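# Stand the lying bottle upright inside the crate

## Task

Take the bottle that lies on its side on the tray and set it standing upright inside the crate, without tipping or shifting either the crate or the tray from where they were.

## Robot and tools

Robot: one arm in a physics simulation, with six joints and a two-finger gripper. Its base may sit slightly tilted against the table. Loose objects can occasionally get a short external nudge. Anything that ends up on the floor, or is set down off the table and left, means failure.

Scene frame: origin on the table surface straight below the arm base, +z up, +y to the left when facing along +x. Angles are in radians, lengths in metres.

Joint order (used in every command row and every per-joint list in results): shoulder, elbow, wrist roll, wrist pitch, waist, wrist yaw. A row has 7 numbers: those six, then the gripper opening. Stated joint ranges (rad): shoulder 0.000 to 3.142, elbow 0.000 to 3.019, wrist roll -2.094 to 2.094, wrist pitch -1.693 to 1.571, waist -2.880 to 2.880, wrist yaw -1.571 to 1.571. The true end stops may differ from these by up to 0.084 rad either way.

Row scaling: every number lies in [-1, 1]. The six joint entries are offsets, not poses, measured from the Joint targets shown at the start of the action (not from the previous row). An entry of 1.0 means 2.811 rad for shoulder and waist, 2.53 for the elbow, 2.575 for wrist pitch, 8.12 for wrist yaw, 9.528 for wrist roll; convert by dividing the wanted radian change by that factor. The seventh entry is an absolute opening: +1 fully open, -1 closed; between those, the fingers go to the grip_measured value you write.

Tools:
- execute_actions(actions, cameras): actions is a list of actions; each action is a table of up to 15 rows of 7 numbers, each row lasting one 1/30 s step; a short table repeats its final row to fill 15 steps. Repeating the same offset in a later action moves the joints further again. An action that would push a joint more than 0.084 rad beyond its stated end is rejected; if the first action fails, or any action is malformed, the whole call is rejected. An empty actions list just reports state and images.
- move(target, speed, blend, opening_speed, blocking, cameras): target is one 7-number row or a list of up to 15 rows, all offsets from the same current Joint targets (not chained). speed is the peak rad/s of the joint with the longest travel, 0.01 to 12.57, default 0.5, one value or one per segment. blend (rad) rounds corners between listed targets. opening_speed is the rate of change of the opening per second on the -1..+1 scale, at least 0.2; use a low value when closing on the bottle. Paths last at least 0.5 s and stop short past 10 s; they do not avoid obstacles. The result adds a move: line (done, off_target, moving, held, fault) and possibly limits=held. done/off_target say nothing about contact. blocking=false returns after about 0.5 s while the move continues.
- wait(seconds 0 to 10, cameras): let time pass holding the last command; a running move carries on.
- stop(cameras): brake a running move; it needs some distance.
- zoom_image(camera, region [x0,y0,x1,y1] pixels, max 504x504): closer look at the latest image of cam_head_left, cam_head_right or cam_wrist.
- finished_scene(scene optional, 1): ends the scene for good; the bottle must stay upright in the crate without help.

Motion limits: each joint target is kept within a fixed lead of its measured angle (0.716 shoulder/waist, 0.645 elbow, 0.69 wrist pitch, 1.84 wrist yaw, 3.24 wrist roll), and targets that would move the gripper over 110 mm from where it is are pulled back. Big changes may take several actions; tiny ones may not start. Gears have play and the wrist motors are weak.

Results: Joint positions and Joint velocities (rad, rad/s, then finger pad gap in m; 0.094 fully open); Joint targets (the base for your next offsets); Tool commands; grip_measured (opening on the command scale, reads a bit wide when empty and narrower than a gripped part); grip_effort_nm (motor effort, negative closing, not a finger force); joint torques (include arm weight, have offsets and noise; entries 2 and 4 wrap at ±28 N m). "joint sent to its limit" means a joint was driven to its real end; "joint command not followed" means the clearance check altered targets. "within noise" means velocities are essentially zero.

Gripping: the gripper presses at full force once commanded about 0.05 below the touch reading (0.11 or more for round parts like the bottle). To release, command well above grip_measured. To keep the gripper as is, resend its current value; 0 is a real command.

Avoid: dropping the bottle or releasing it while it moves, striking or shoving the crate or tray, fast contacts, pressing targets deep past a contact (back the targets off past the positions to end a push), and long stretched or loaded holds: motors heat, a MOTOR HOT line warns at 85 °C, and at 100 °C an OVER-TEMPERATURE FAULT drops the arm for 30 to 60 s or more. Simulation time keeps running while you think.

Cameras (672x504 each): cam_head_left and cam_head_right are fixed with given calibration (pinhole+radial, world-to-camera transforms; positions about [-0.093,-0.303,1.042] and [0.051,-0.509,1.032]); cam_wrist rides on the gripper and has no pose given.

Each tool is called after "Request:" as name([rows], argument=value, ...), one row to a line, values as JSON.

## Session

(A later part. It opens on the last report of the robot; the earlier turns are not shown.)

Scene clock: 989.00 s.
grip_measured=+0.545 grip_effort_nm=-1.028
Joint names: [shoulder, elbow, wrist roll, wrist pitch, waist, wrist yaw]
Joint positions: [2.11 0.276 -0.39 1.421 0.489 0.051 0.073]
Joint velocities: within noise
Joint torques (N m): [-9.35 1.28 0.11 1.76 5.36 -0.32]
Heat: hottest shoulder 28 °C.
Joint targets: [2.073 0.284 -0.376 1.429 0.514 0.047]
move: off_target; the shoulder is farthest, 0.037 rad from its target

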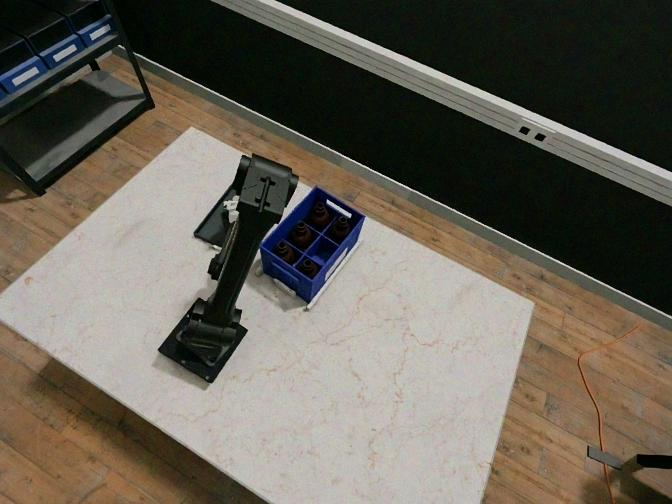

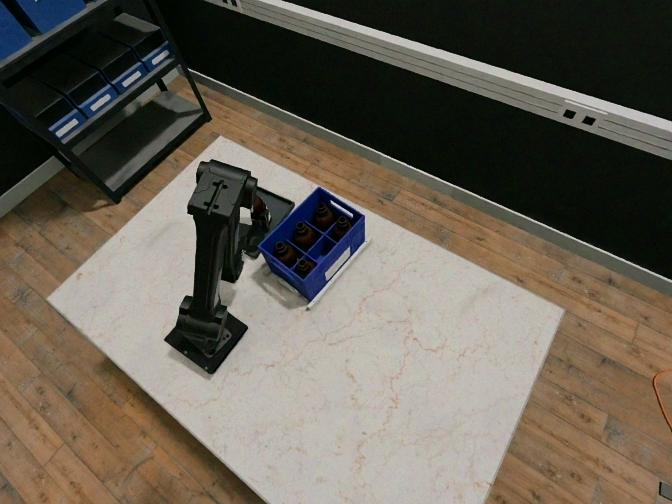

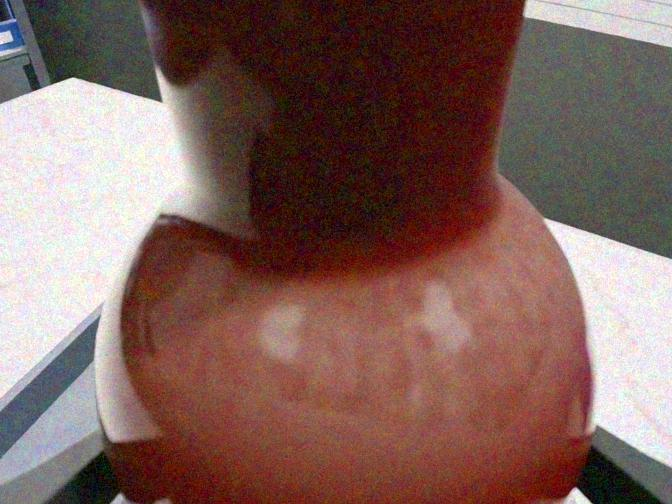

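Request:
move(target=[0.0256,0.0332,0.0206,0.0148,-0.0149,0.0047,0.3], speed=0.12)

Request:
zoom_image(camera="cam_head_right", region=[220, 170, 300, 250])

Scene clock: 1005.57 s.
grip_measured=+0.545 grip_effort_nm=-1.028
Joint names: [shoulder, elbow, wrist roll, wrist pitch, waist, wrist yaw]
Joint positions: [2.148 0.345 -0.186 1.421 0.476 0.088 0.073]
Joint velocities: within noise
Joint torques (N m): [-7.65 2.73 0.13 3.07 3.37 -0.28]
Heat: hottest shoulder 28 °C.
Joint targets: [2.144 0.368 -0.180 1.467 0.472 0.085]
move: off_target; the wrist pitch is farthest, 0.046 rad from its target

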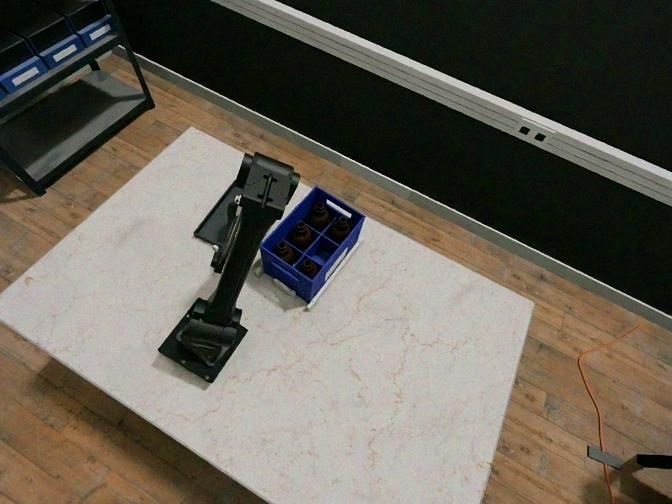

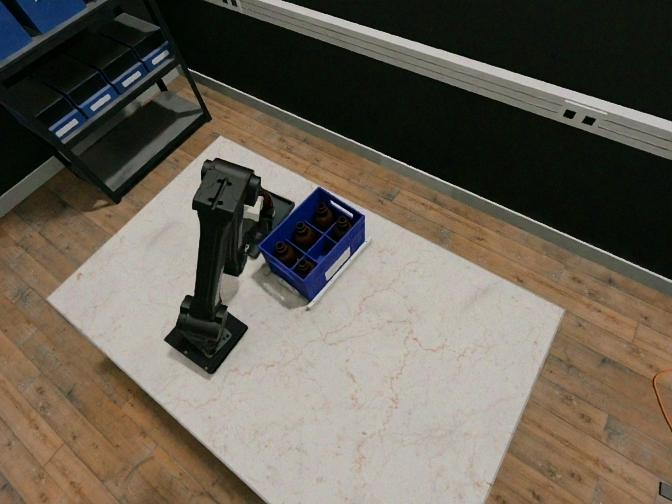

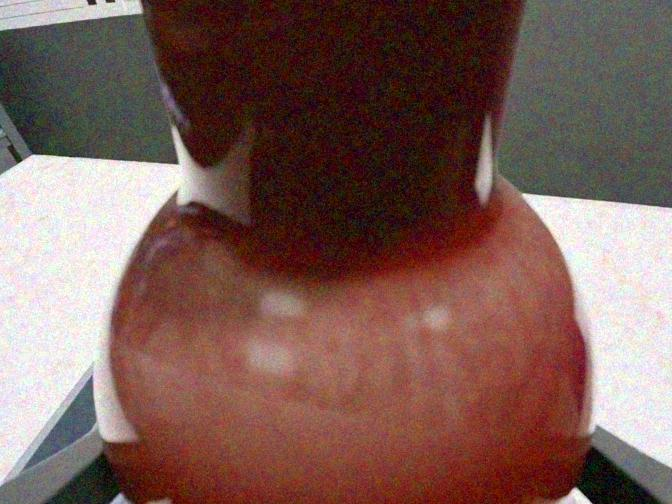

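Scaled by 6.300 from the camera's 672x504 image, which has a finer 960x720 frame.

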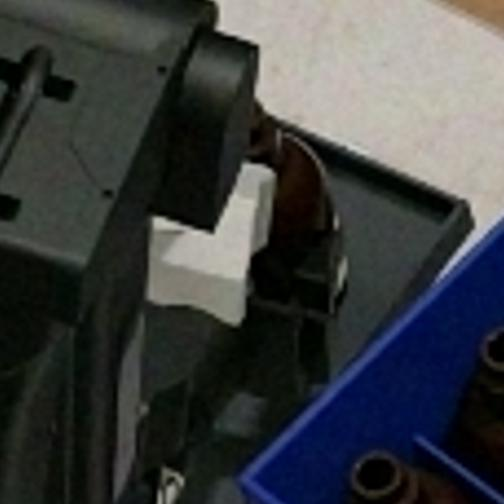

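Request:
move(target=[0.0182,0,-0.0092,0.0180,-0.0043,-0.0012,0.3], speed=0.08, cameras=["cam_wrist"])

Request:
move(target=[0.0142,0,-0.0003,0.0142,-0.0035,-0.0009,0.3], speed=0.05, cameras=["cam_wrist"])

Request:
zoom_image(camera="cam_wrist", region=[0, 0, 200, 200])

Scene clock: 1014.47 s.
grip_measured=+0.545 grip_effort_nm=-1.028
Joint names: [shoulder, elbow, wrist roll, wrist pitch, waist, wrist yaw]
Joint positions: [2.199 0.345 -0.253 1.462 0.464 0.087 0.073]
Joint velocities: within noise
Joint torques (N m): [-7.77 2.29 -0.11 3.28 3.55 -0.67]
Heat: hottest shoulder 28 °C.
Joint targets: [2.196 0.368 -0.268 1.513 0.460 0.075]
move: off_target; the wrist pitch is farthest, 0.051 rad from its target
Images, in order (width x height): cam_wrist 672x504.

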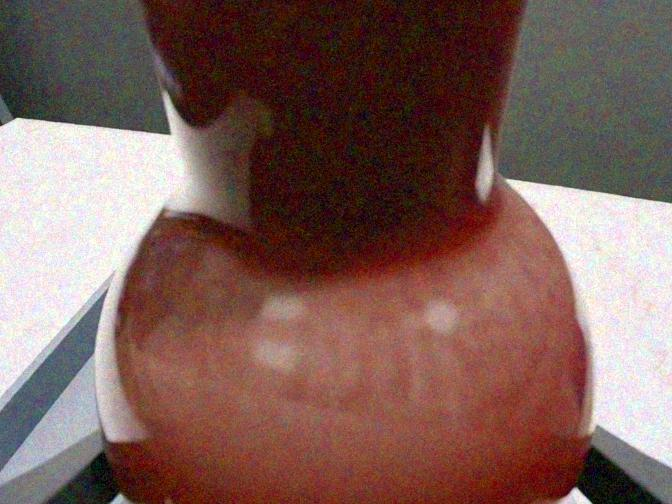

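Scene clock: 1015.63 s.
grip_measured=+0.545 grip_effort_nm=-1.033
Joint names: [shoulder, elbow, wrist roll, wrist pitch, waist, wrist yaw]
Joint positions: [2.237 0.35 -0.256 1.499 0.455 0.079 0.073]
Joint velocities: within noise
Joint torques (N m): [-7.59 1.63 -0.11 3.25 3.43 -0.66]
Heat: hottest shoulder 28 °C.
Joint targets: [2.236 0.368 -0.271 1.550 0.450 0.068]
move: off_target; the wrist pitch is farthest, 0.050 rad from its target
Images, in order (width x height): cam_wrist 672x504.

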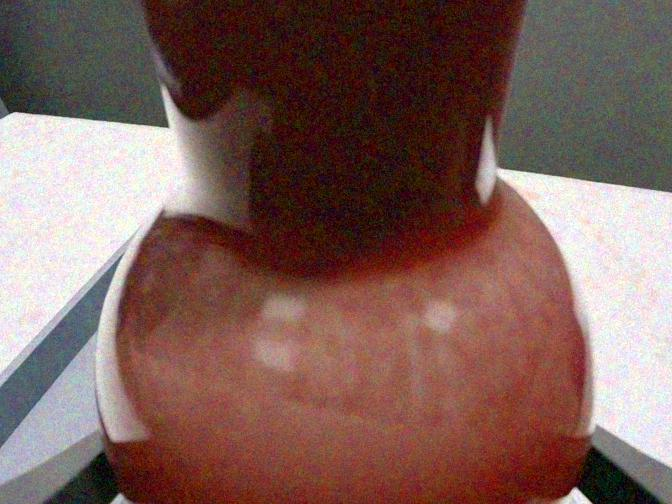

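Scaled by 2.520 from the camera's 672x504 image, which has a finer 960x720 frame.

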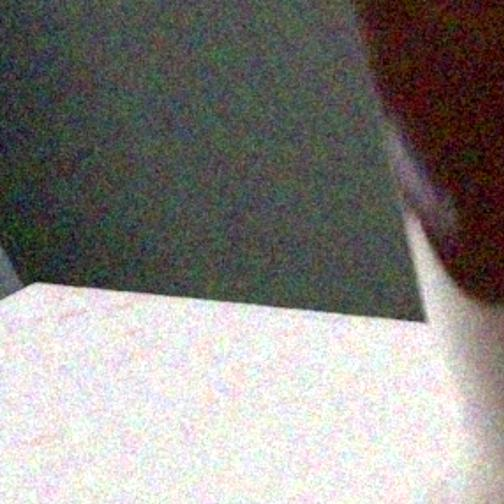

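Request:
move(target=[0.0107,0,-0.0002,0.0105,-0.0025,-0.0007,0.3], speed=0.05, cameras=["cam_wrist"])

Request:
move(target=[0.0107,0,-0.0002,0.008,-0.0025,-0.0007,0.3], speed=0.05, cameras=["cam_wrist"])

Scene clock: 1019.87 s.
grip_measured=+0.545 grip_effort_nm=-1.033
Joint names: [shoulder, elbow, wrist roll, wrist pitch, waist, wrist yaw]
Joint positions: [2.262 0.353 -0.267 1.536 0.45 0.071 0.073]
Joint velocities: within noise
Joint torques (N m): [-7.41 1.21 -0.08 2.93 3.25 -0.53]
Heat: hottest shoulder 28 °C.
Joint targets: [2.266 0.368 -0.273 1.577 0.443 0.062]
move: off_target; the wrist pitch is farthest, 0.041 rad from its target
Images, in order (width x height): cam_wrist 672x504.

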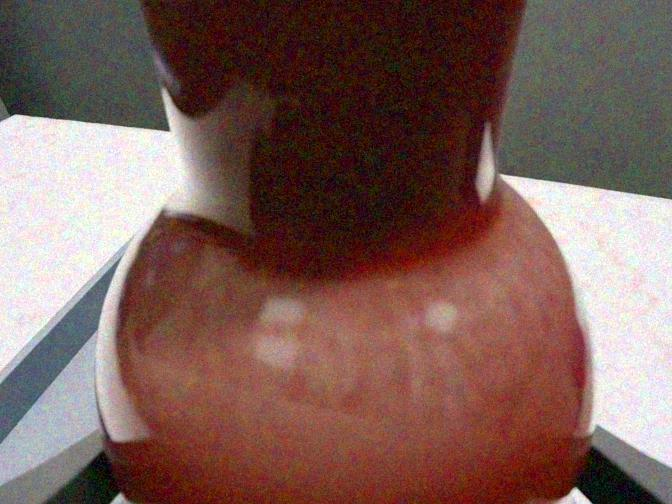

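Scene clock: 1020.83 s.
grip_measured=+0.545 grip_effort_nm=-1.028
Joint names: [shoulder, elbow, wrist roll, wrist pitch, waist, wrist yaw]
Joint positions: [2.28 0.353 -0.273 1.564 0.447 0.064 0.073]
Joint velocities: within noise
Joint torques (N m): [-6.71 1.1 -0.05 2.11 3.02 -0.42]
Heat: hottest shoulder 28 °C.
Joint targets: [2.296 0.368 -0.274 1.584 0.436 0.057]
joint sent to its limit — the wrist pitch, upper limit.
move: done
Images, in order (width x height): cam_wrist 672x504.

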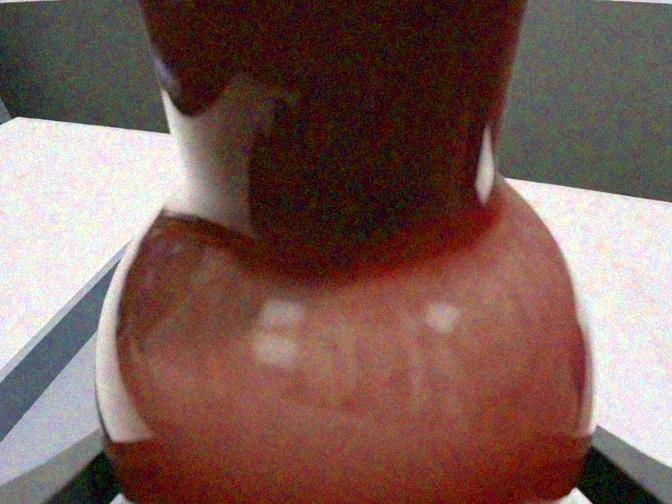

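Request:
move(target=[-0.006,0,0,0,0.001,0,0.3], speed=0.05, cameras=[])

Request:
move(target=[0,0,0,0,0,0,0.6], opening_speed=0.2, cameras=["cam_wrist"])

Request:
move(target=[0,0,0,0,0,0,0.68], opening_speed=0.2, cameras=["cam_wrist"])

Scene clock: 1026.43 s.
grip_measured=+0.545 grip_effort_nm=-1.023
Joint names: [shoulder, elbow, wrist roll, wrist pitch, waist, wrist yaw]
Joint positions: [2.28 0.353 -0.273 1.564 0.447 0.062 0.073]
Joint velocities: within noise
Joint torques (N m): [-7.77 1.11 -0.05 2.17 3.25 -0.43]
Heat: hottest shoulder 28 °C.
Joint targets: [2.279 0.368 -0.274 1.584 0.439 0.057]
move: done
No camera images: "cameras" was empty.

Scene clock: 1028.33 s.
grip_measured=+0.599 grip_effort_nm=0.071
Joint names: [shoulder, elbow, wrist roll, wrist pitch, waist, wrist yaw]
Joint positions: [2.28 0.362 -0.273 1.564 0.447 0.062 0.075]
Joint velocities: within noise
Joint torques (N m): [-7.88 0.72 -0.05 2.26 3.31 -0.38]
Heat: hottest shoulder 28 °C.
Joint targets: [2.279 0.368 -0.274 1.584 0.439 0.057]
move: done
Images, in order (width x height): cam_wrist 672x504.

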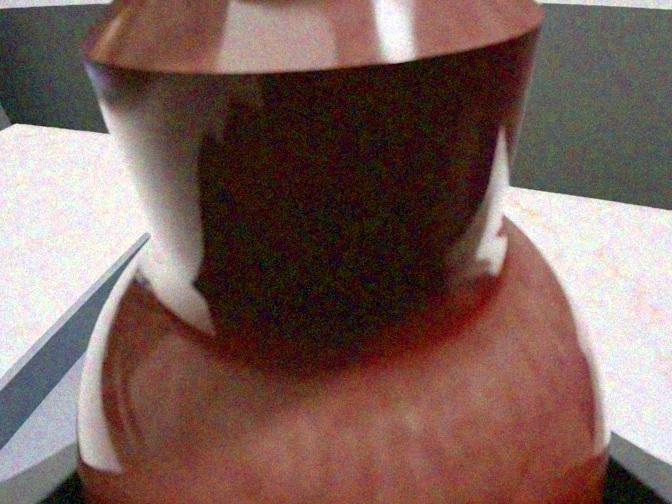

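Scene clock: 1029.00 s.
grip_measured=+0.678 grip_effort_nm=0.071
Joint names: [shoulder, elbow, wrist roll, wrist pitch, waist, wrist yaw]
Joint positions: [2.28 0.365 -0.265 1.564 0.447 0.062 0.079]
Joint velocities: within noise
Joint torques (N m): [-8 0.75 -0.05 2.18 3.31 -0.38]
Heat: hottest shoulder 28 °C.
Joint targets: [2.279 0.368 -0.274 1.584 0.439 0.057]
move: done
Images, in order (width x height): cam_wrist 672x504.

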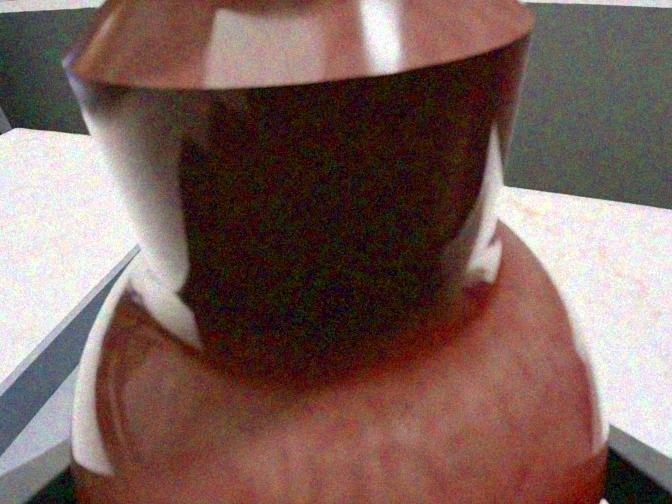

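Request:
move(target=[0,0,0,0,0,0,0.8], opening_speed=0.2, cameras=["cam_wrist"])

Scene clock: 1040.50 s.
grip_measured=+0.798 grip_effort_nm=0.076
Joint names: [shoulder, elbow, wrist roll, wrist pitch, waist, wrist yaw]
Joint positions: [2.28 0.363 -0.265 1.564 0.447 0.062 0.084]
Joint velocities: within noise
Joint torques (N m): [-7.94 0.7 -0.05 2.21 3.25 -0.38]
Heat: hottest shoulder 28 °C.
Joint targets: [2.279 0.368 -0.274 1.584 0.439 0.057]
move: done
Images, in order (width x height): cam_wrist 672x504.

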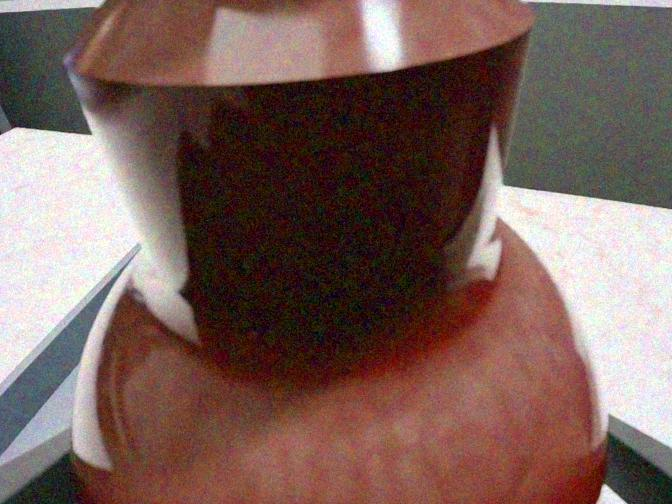

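Request:
move(target=[0,0,0,0,0,0,1], opening_speed=0.4, cameras=["cam_wrist"])

Request:
move([
  [-0.0494,-0.0348,0.0015,-0.0151,0.0146,0.0041,1],
  [-0.2949,-0.0664,0.0057,-0.254,0.0715,0.0201,1],
], speed=[0.12,0.35])

Scene clock: 1057.00 s.
grip_measured=+0.998 grip_effort_nm=0.076
Joint names: [shoulder, elbow, wrist roll, wrist pitch, waist, wrist yaw]
Joint positions: [2.28 0.363 -0.265 1.564 0.447 0.062 0.094]
Joint velocities: within noise
Joint torques (N m): [-8.06 0.72 -0.05 2.21 3.19 -0.37]
Heat: hottest shoulder 28 °C.
Joint targets: [2.279 0.368 -0.274 1.584 0.439 0.057]
move: done
Images, in order (width x height): cam_wrist 672x504.

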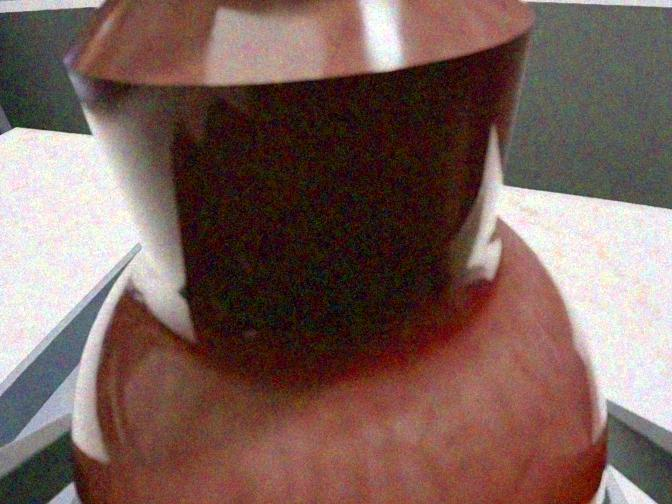

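Scene clock: 1060.77 s.
grip_measured=+0.999 grip_effort_nm=0.071
Joint names: [shoulder, elbow, wrist roll, wrist pitch, waist, wrist yaw]
Joint positions: [1.47 0.196 -0.225 0.935 0.619 0.22 0.094]
Joint velocities: within noise
Joint torques (N m): [-4.95 5.45 0.12 1.29 3.84 -0.1]
Heat: hottest shoulder 28 °C.
Joint targets: [1.450 0.200 -0.220 0.930 0.640 0.220]
move: done

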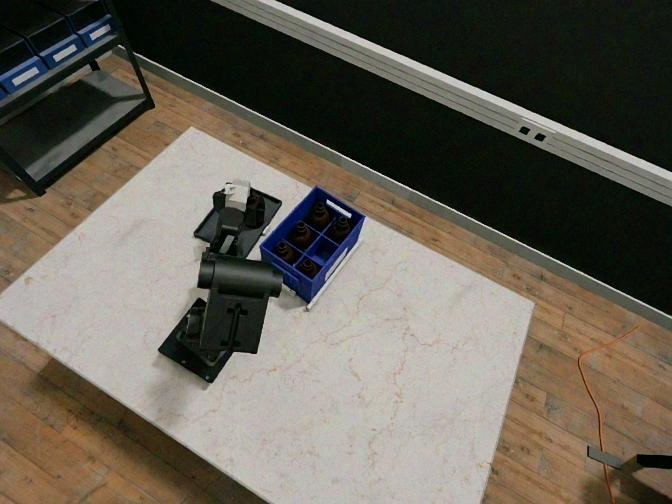

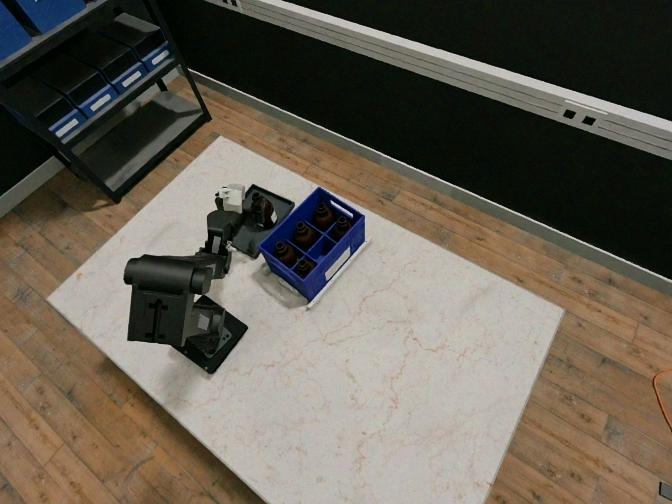

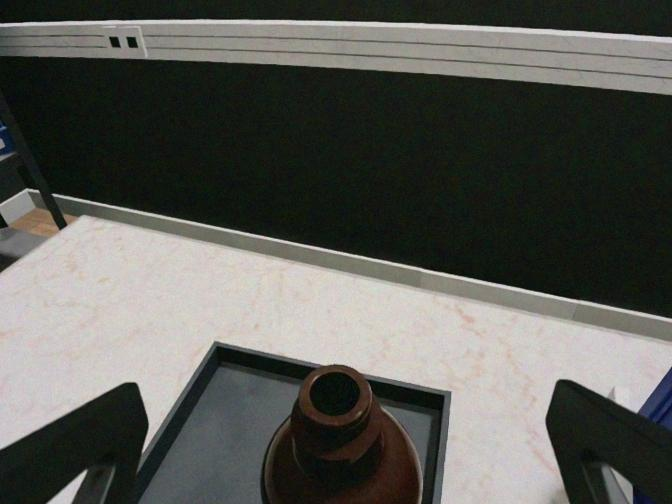

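Request:
zoom_image(camera="cam_head_right", region=[220, 170, 380, 330])

Request:
zoom_image(camera="cam_head_left", region=[220, 170, 380, 330])

Scaled by 3.150 from the camera's 672x504 image, which has a finer 960x720 frame.

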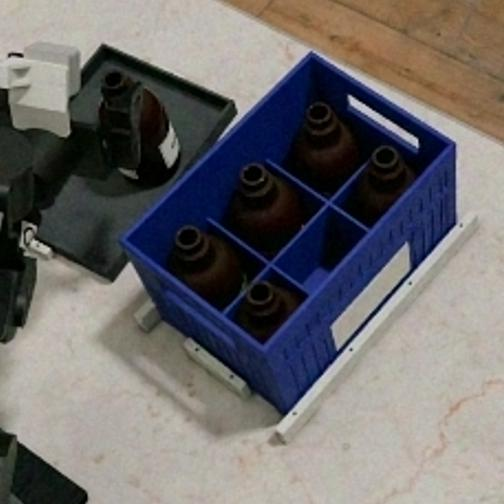

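Scaled by 3.150 from the camera's 672x504 image, which has a finer 960x720 frame.

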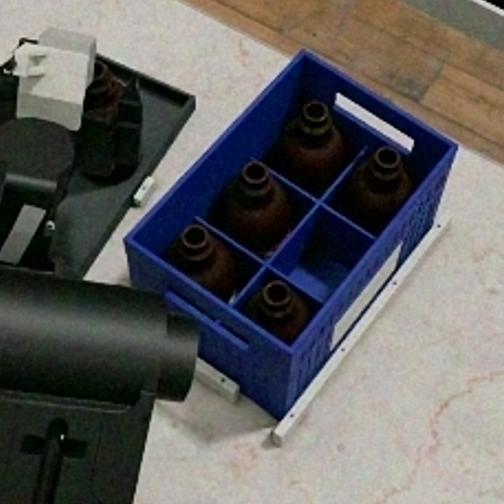

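Request:
move([
  [-0.1245,0,0,0,0,0,1],
  [-0.0889,0.2767,-0.0315,-0.3612,0,0.005,1],
  [0.0779,0.4217,-0.0729,-0.8117,0,0.0112,0.4],
], speed=[0.6,0.9,0.9], blend=[0.1,0.1,0])

Scene clock: 1099.43 s.
grip_measured=+0.402 grip_effort_nm=-0.066
Joint names: [shoulder, elbow, wrist roll, wrist pitch, waist, wrist yaw]
Joint positions: [1.665 1.21 -0.91 -1.156 0.621 0.312 0.066]
Joint velocities: within noise
Joint torques (N m): [-8.29 12.62 -0.08 0.09 5.95 0.11]
Heat: hottest shoulder 28 °C.
Joint targets: [1.669 1.267 -0.915 -1.160 0.640 0.311]
move: off_target; target 3's new numbers were sent with the elbow 0.057 rad from that target; the elbow is farthest, 0.057 rad from its target

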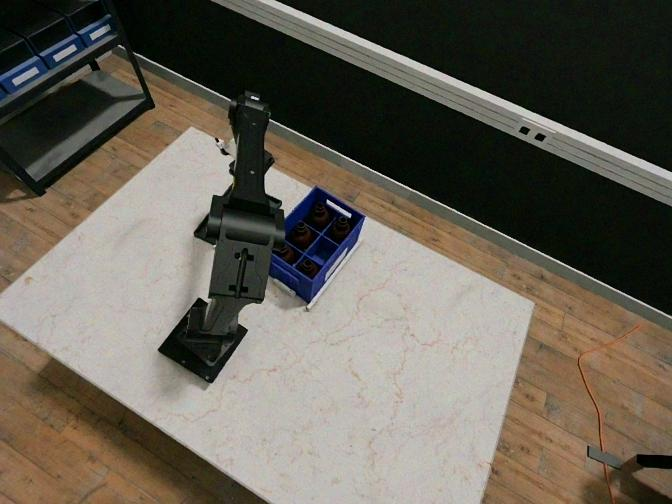

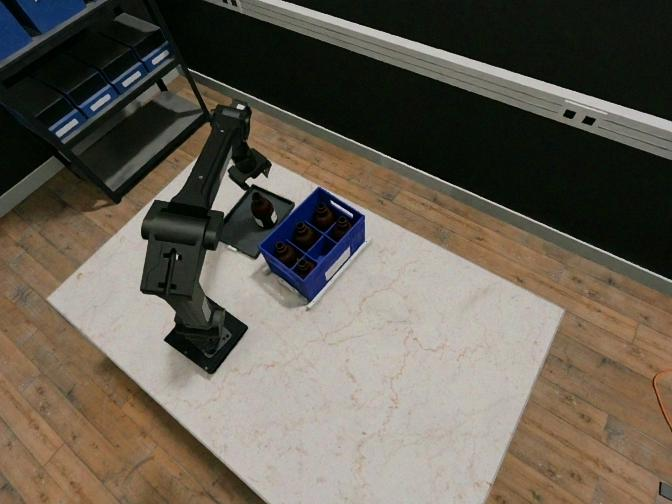

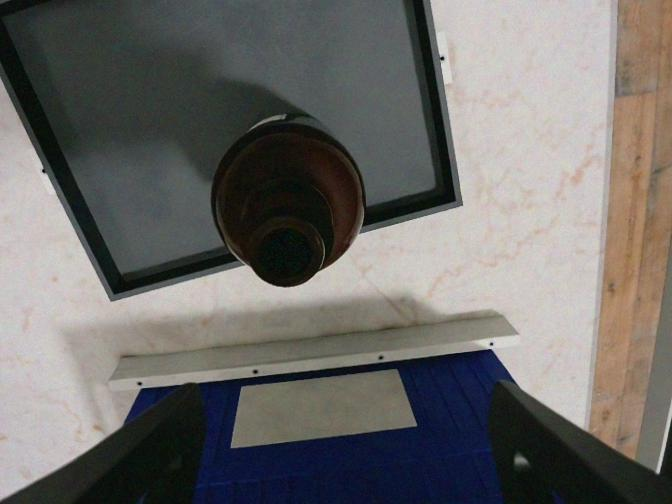

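Request:
move(target=[0.0228,-0.0423,-0.0121,0.033,-0.0107,-0.0062,0.4], speed=0.25)

Scene clock: 1118.27 s.
grip_measured=+0.401 grip_effort_nm=-0.071
Joint names: [shoulder, elbow, wrist roll, wrist pitch, waist, wrist yaw]
Joint positions: [1.734 1.149 -1.017 -1.096 0.619 0.268 0.066]
Joint velocities: within noise
Joint torques (N m): [-9.11 8.29 -0.08 0.88 3.78 -0.23]
Heat: hottest elbow 30 °C.
Joint targets: [1.733 1.160 -1.030 -1.076 0.610 0.260]
move: done

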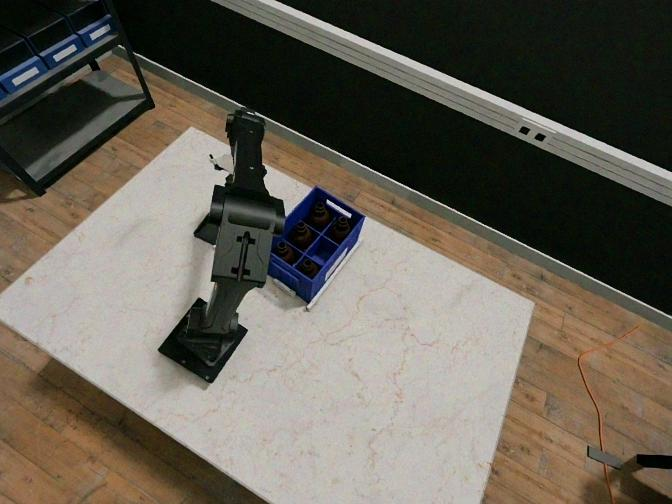

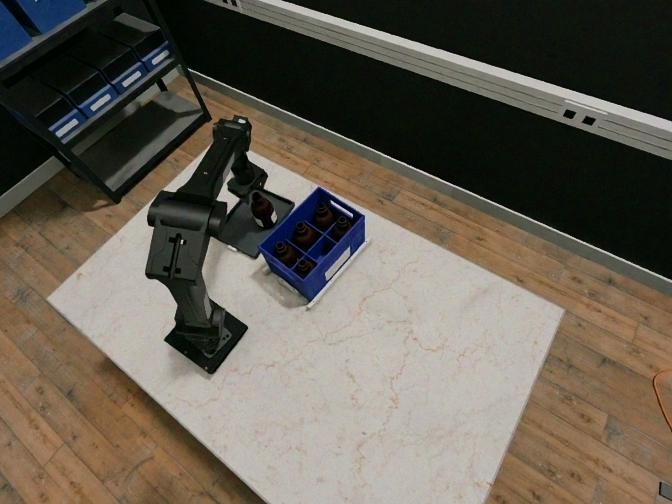

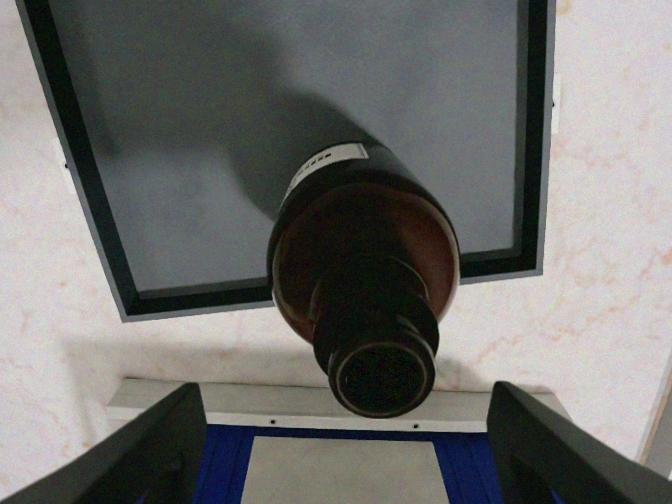

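Request:
move(target=[0.0203,-0.0198,-0.0038,0.045,-0.0135,0.0014,0.4], speed=0.12)

Request:
zoom_image(camera="cam_head_right", region=[220, 150, 300, 230])

Scene clock: 1131.67 s.
grip_measured=+0.401 grip_effort_nm=-0.066
Joint names: [shoulder, elbow, wrist roll, wrist pitch, waist, wrist yaw]
Joint positions: [1.783 1.103 -1.052 -0.98 0.579 0.272 0.066]
Joint velocities: within noise
Joint torques (N m): [-8.76 7.58 -0.09 0.91 4.01 0.07]
Heat: hottest elbow 30 °C.
Joint targets: [1.790 1.110 -1.066 -0.960 0.572 0.272]
move: done

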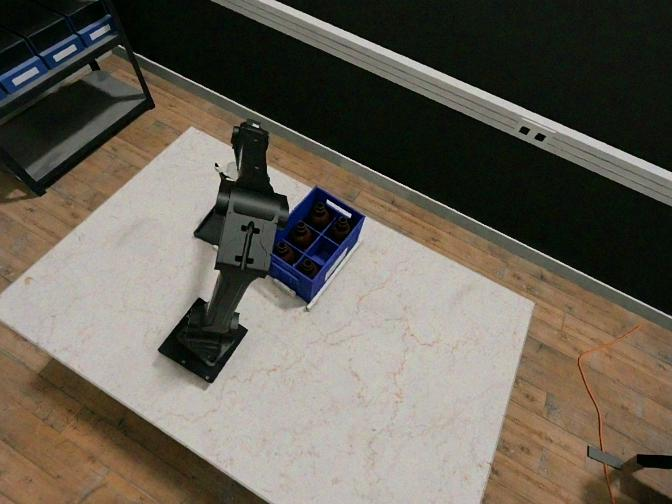

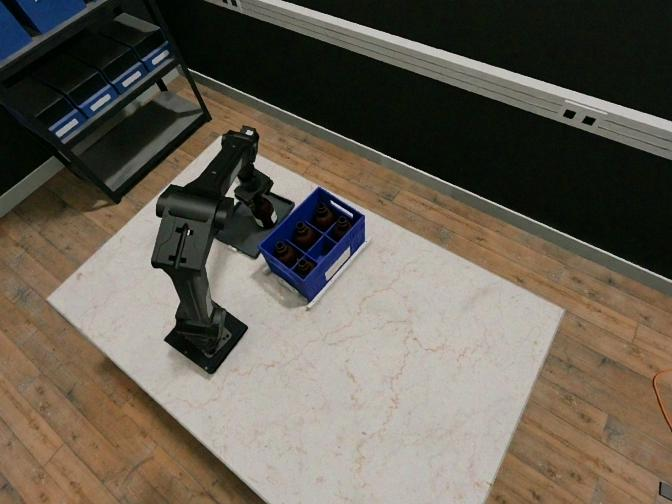

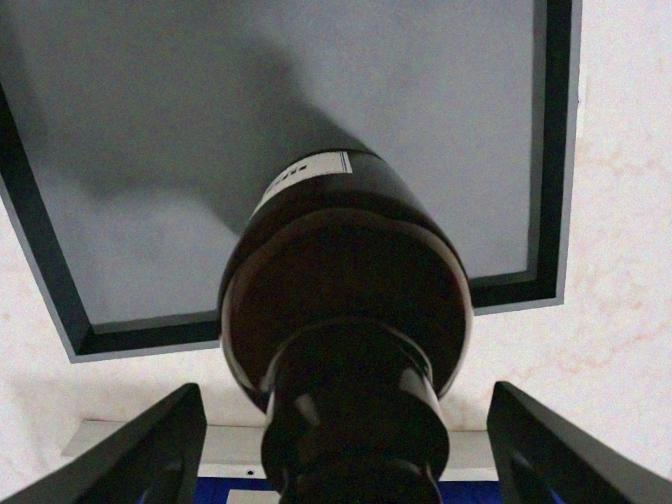

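Scaled by 6.300 from the camera's 672x504 image, which has a finer 960x720 frame.

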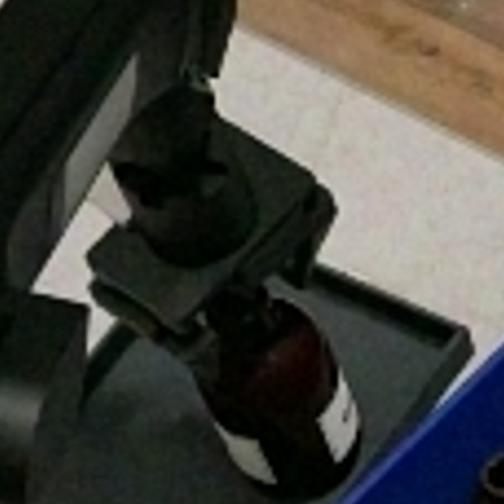

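Request:
move(target=[0,0,0,0,0,0,-0.6], opening_speed=0.3)

Scene clock: 1137.80 s.
grip_measured=-0.304 grip_effort_nm=-1.023
Joint names: [shoulder, elbow, wrist roll, wrist pitch, waist, wrist yaw]
Joint positions: [1.783 1.103 -1.052 -0.977 0.579 0.272 0.033]
Joint velocities: within noise
Joint torques (N m): [-8.94 7.57 -0.08 0.79 4.07 0.01]
Heat: hottest elbow 30 °C.
Joint targets: [1.790 1.110 -1.066 -0.960 0.572 0.272]
move: done

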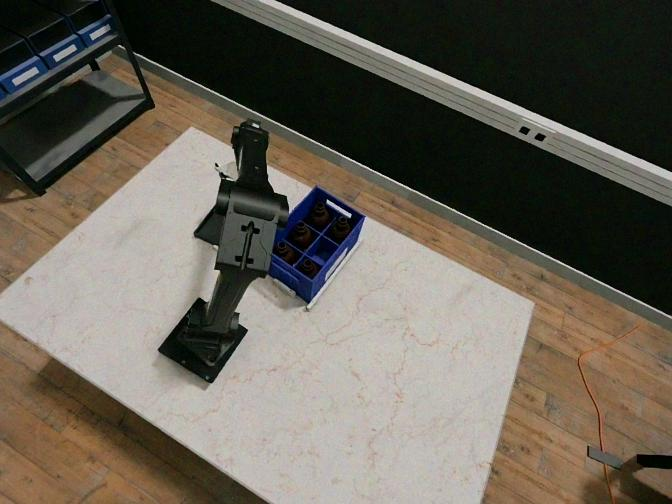

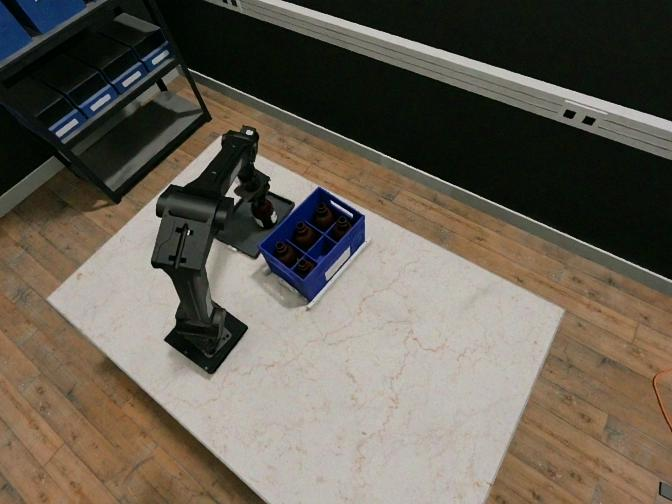

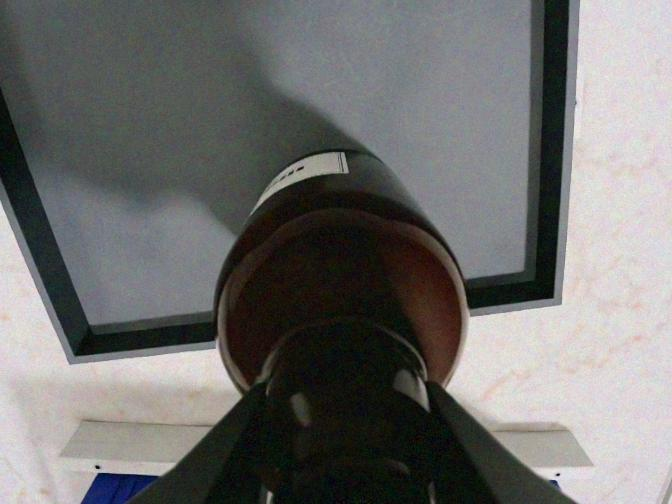

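Request:
move([
  [-0.0331,0.1462,0.0104,-0.1728,0.042,-0.0039,-0.6],
  [-0.1779,0.081,-0.0403,-0.2097,-0.1341,0.0096,-0.6],
], speed=[0.25,0.35])

Request:
zoom_image(camera="cam_head_right", region=[240, 130, 400, 310])

Request:
zoom_image(camera="cam_head_left", region=[240, 130, 400, 310])

Scene clock: 1159.77 s.
grip_measured=-0.305 grip_effort_nm=-1.023
Joint names: [shoulder, elbow, wrist roll, wrist pitch, waist, wrist yaw]
Joint positions: [1.32 1.298 -1.443 -1.497 0.193 0.352 0.033]
Joint velocities: within noise
Joint torques (N m): [-8.47 9.28 -0.09 0.06 3.6 0]
Heat: hottest elbow 30 °C.
Joint targets: [1.290 1.315 -1.450 -1.500 0.195 0.350]
move: done

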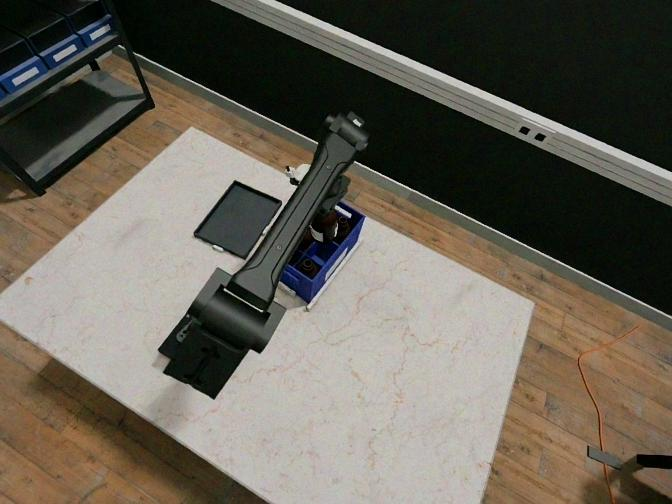

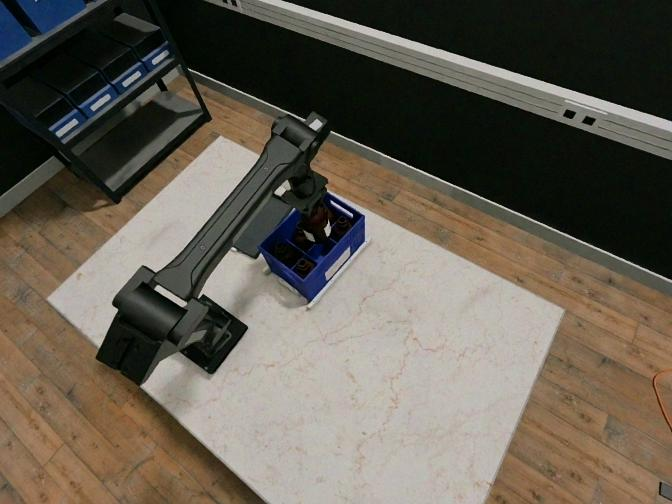

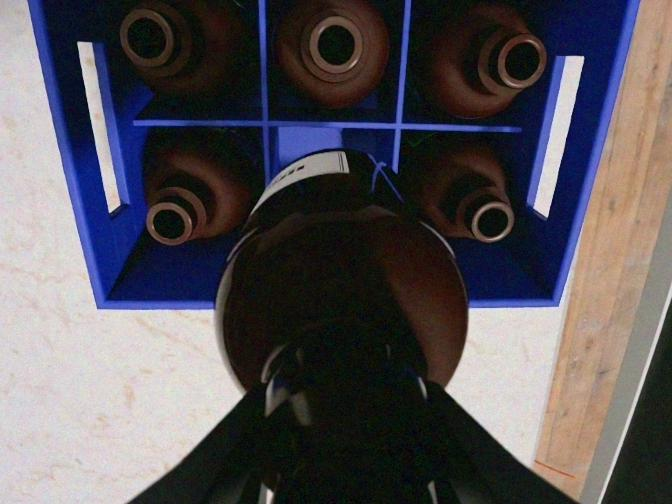

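Scaled by 2.800 from the camera's 672x504 image, which has a finer 960x720 frame.

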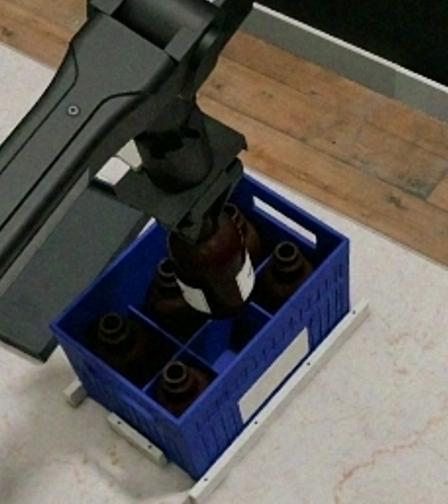

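Scaled by 2.800 from the camera's 672x504 image, which has a finer 960x720 frame.

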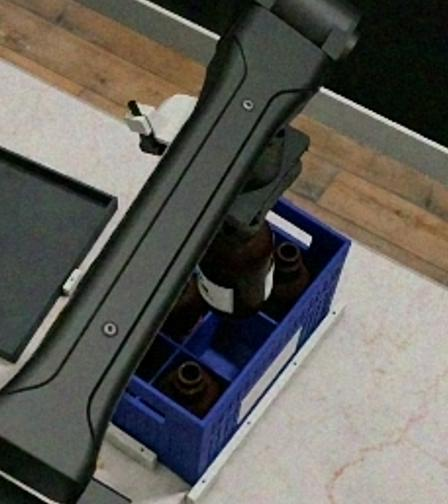

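Request:
move(target=[0.0178,-0.0731,-0.0068,0.0913,-0.0249,0.0084,-0.6], speed=0.15)

Request:
zoom_image(camera="cam_head_right", region=[260, 170, 380, 290])

Request:
zoom_image(camera="cam_head_left", region=[260, 170, 380, 290])

Scene clock: 1197.73 s.
grip_measured=-0.305 grip_effort_nm=-1.028
Joint names: [shoulder, elbow, wrist roll, wrist pitch, waist, wrist yaw]
Joint positions: [1.343 1.114 -1.509 -1.285 0.128 0.41 0.033]
Joint velocities: within noise
Joint torques (N m): [-6.89 9.06 -0.07 0.83 3.31 0.2]
Heat: hottest elbow 31 °C.
Joint targets: [1.340 1.130 -1.515 -1.265 0.125 0.418]
move: done

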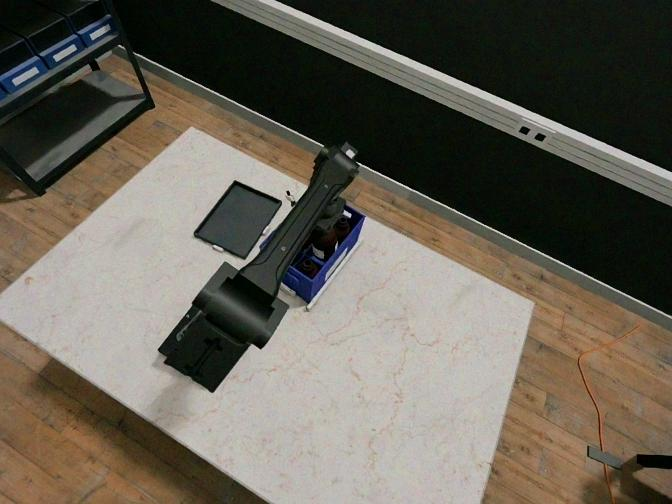

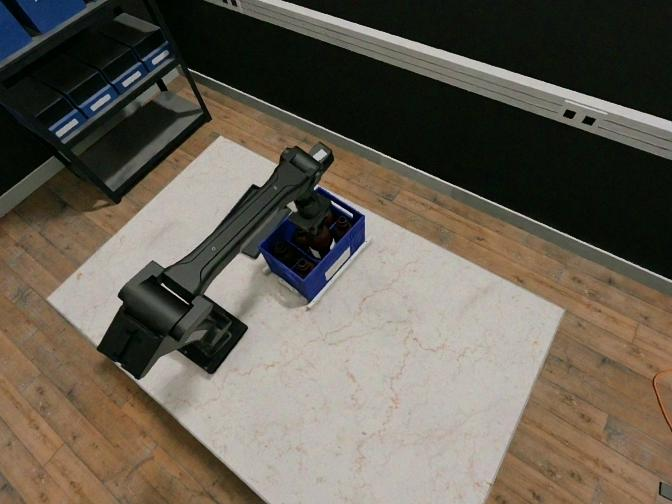

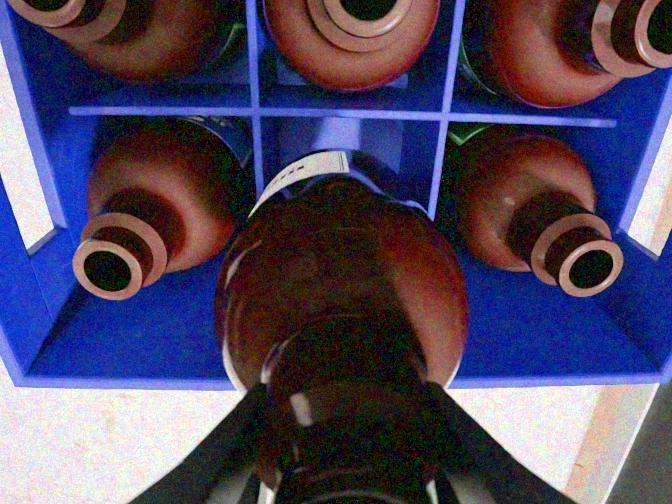

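Scaled by 4.200 from the camera's 672x504 image, which has a finer 960x720 frame.

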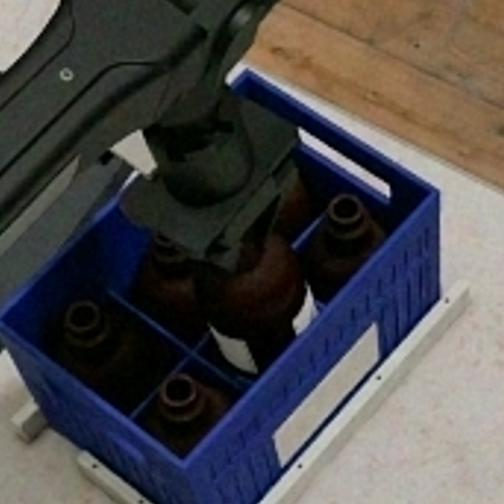

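Scaled by 4.200 from the camera's 672x504 image, which has a finer 960x720 frame.

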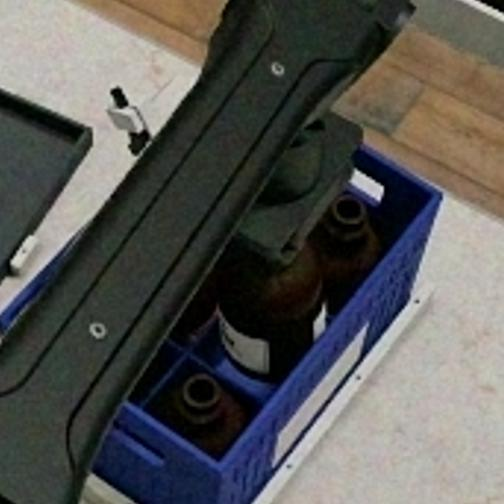

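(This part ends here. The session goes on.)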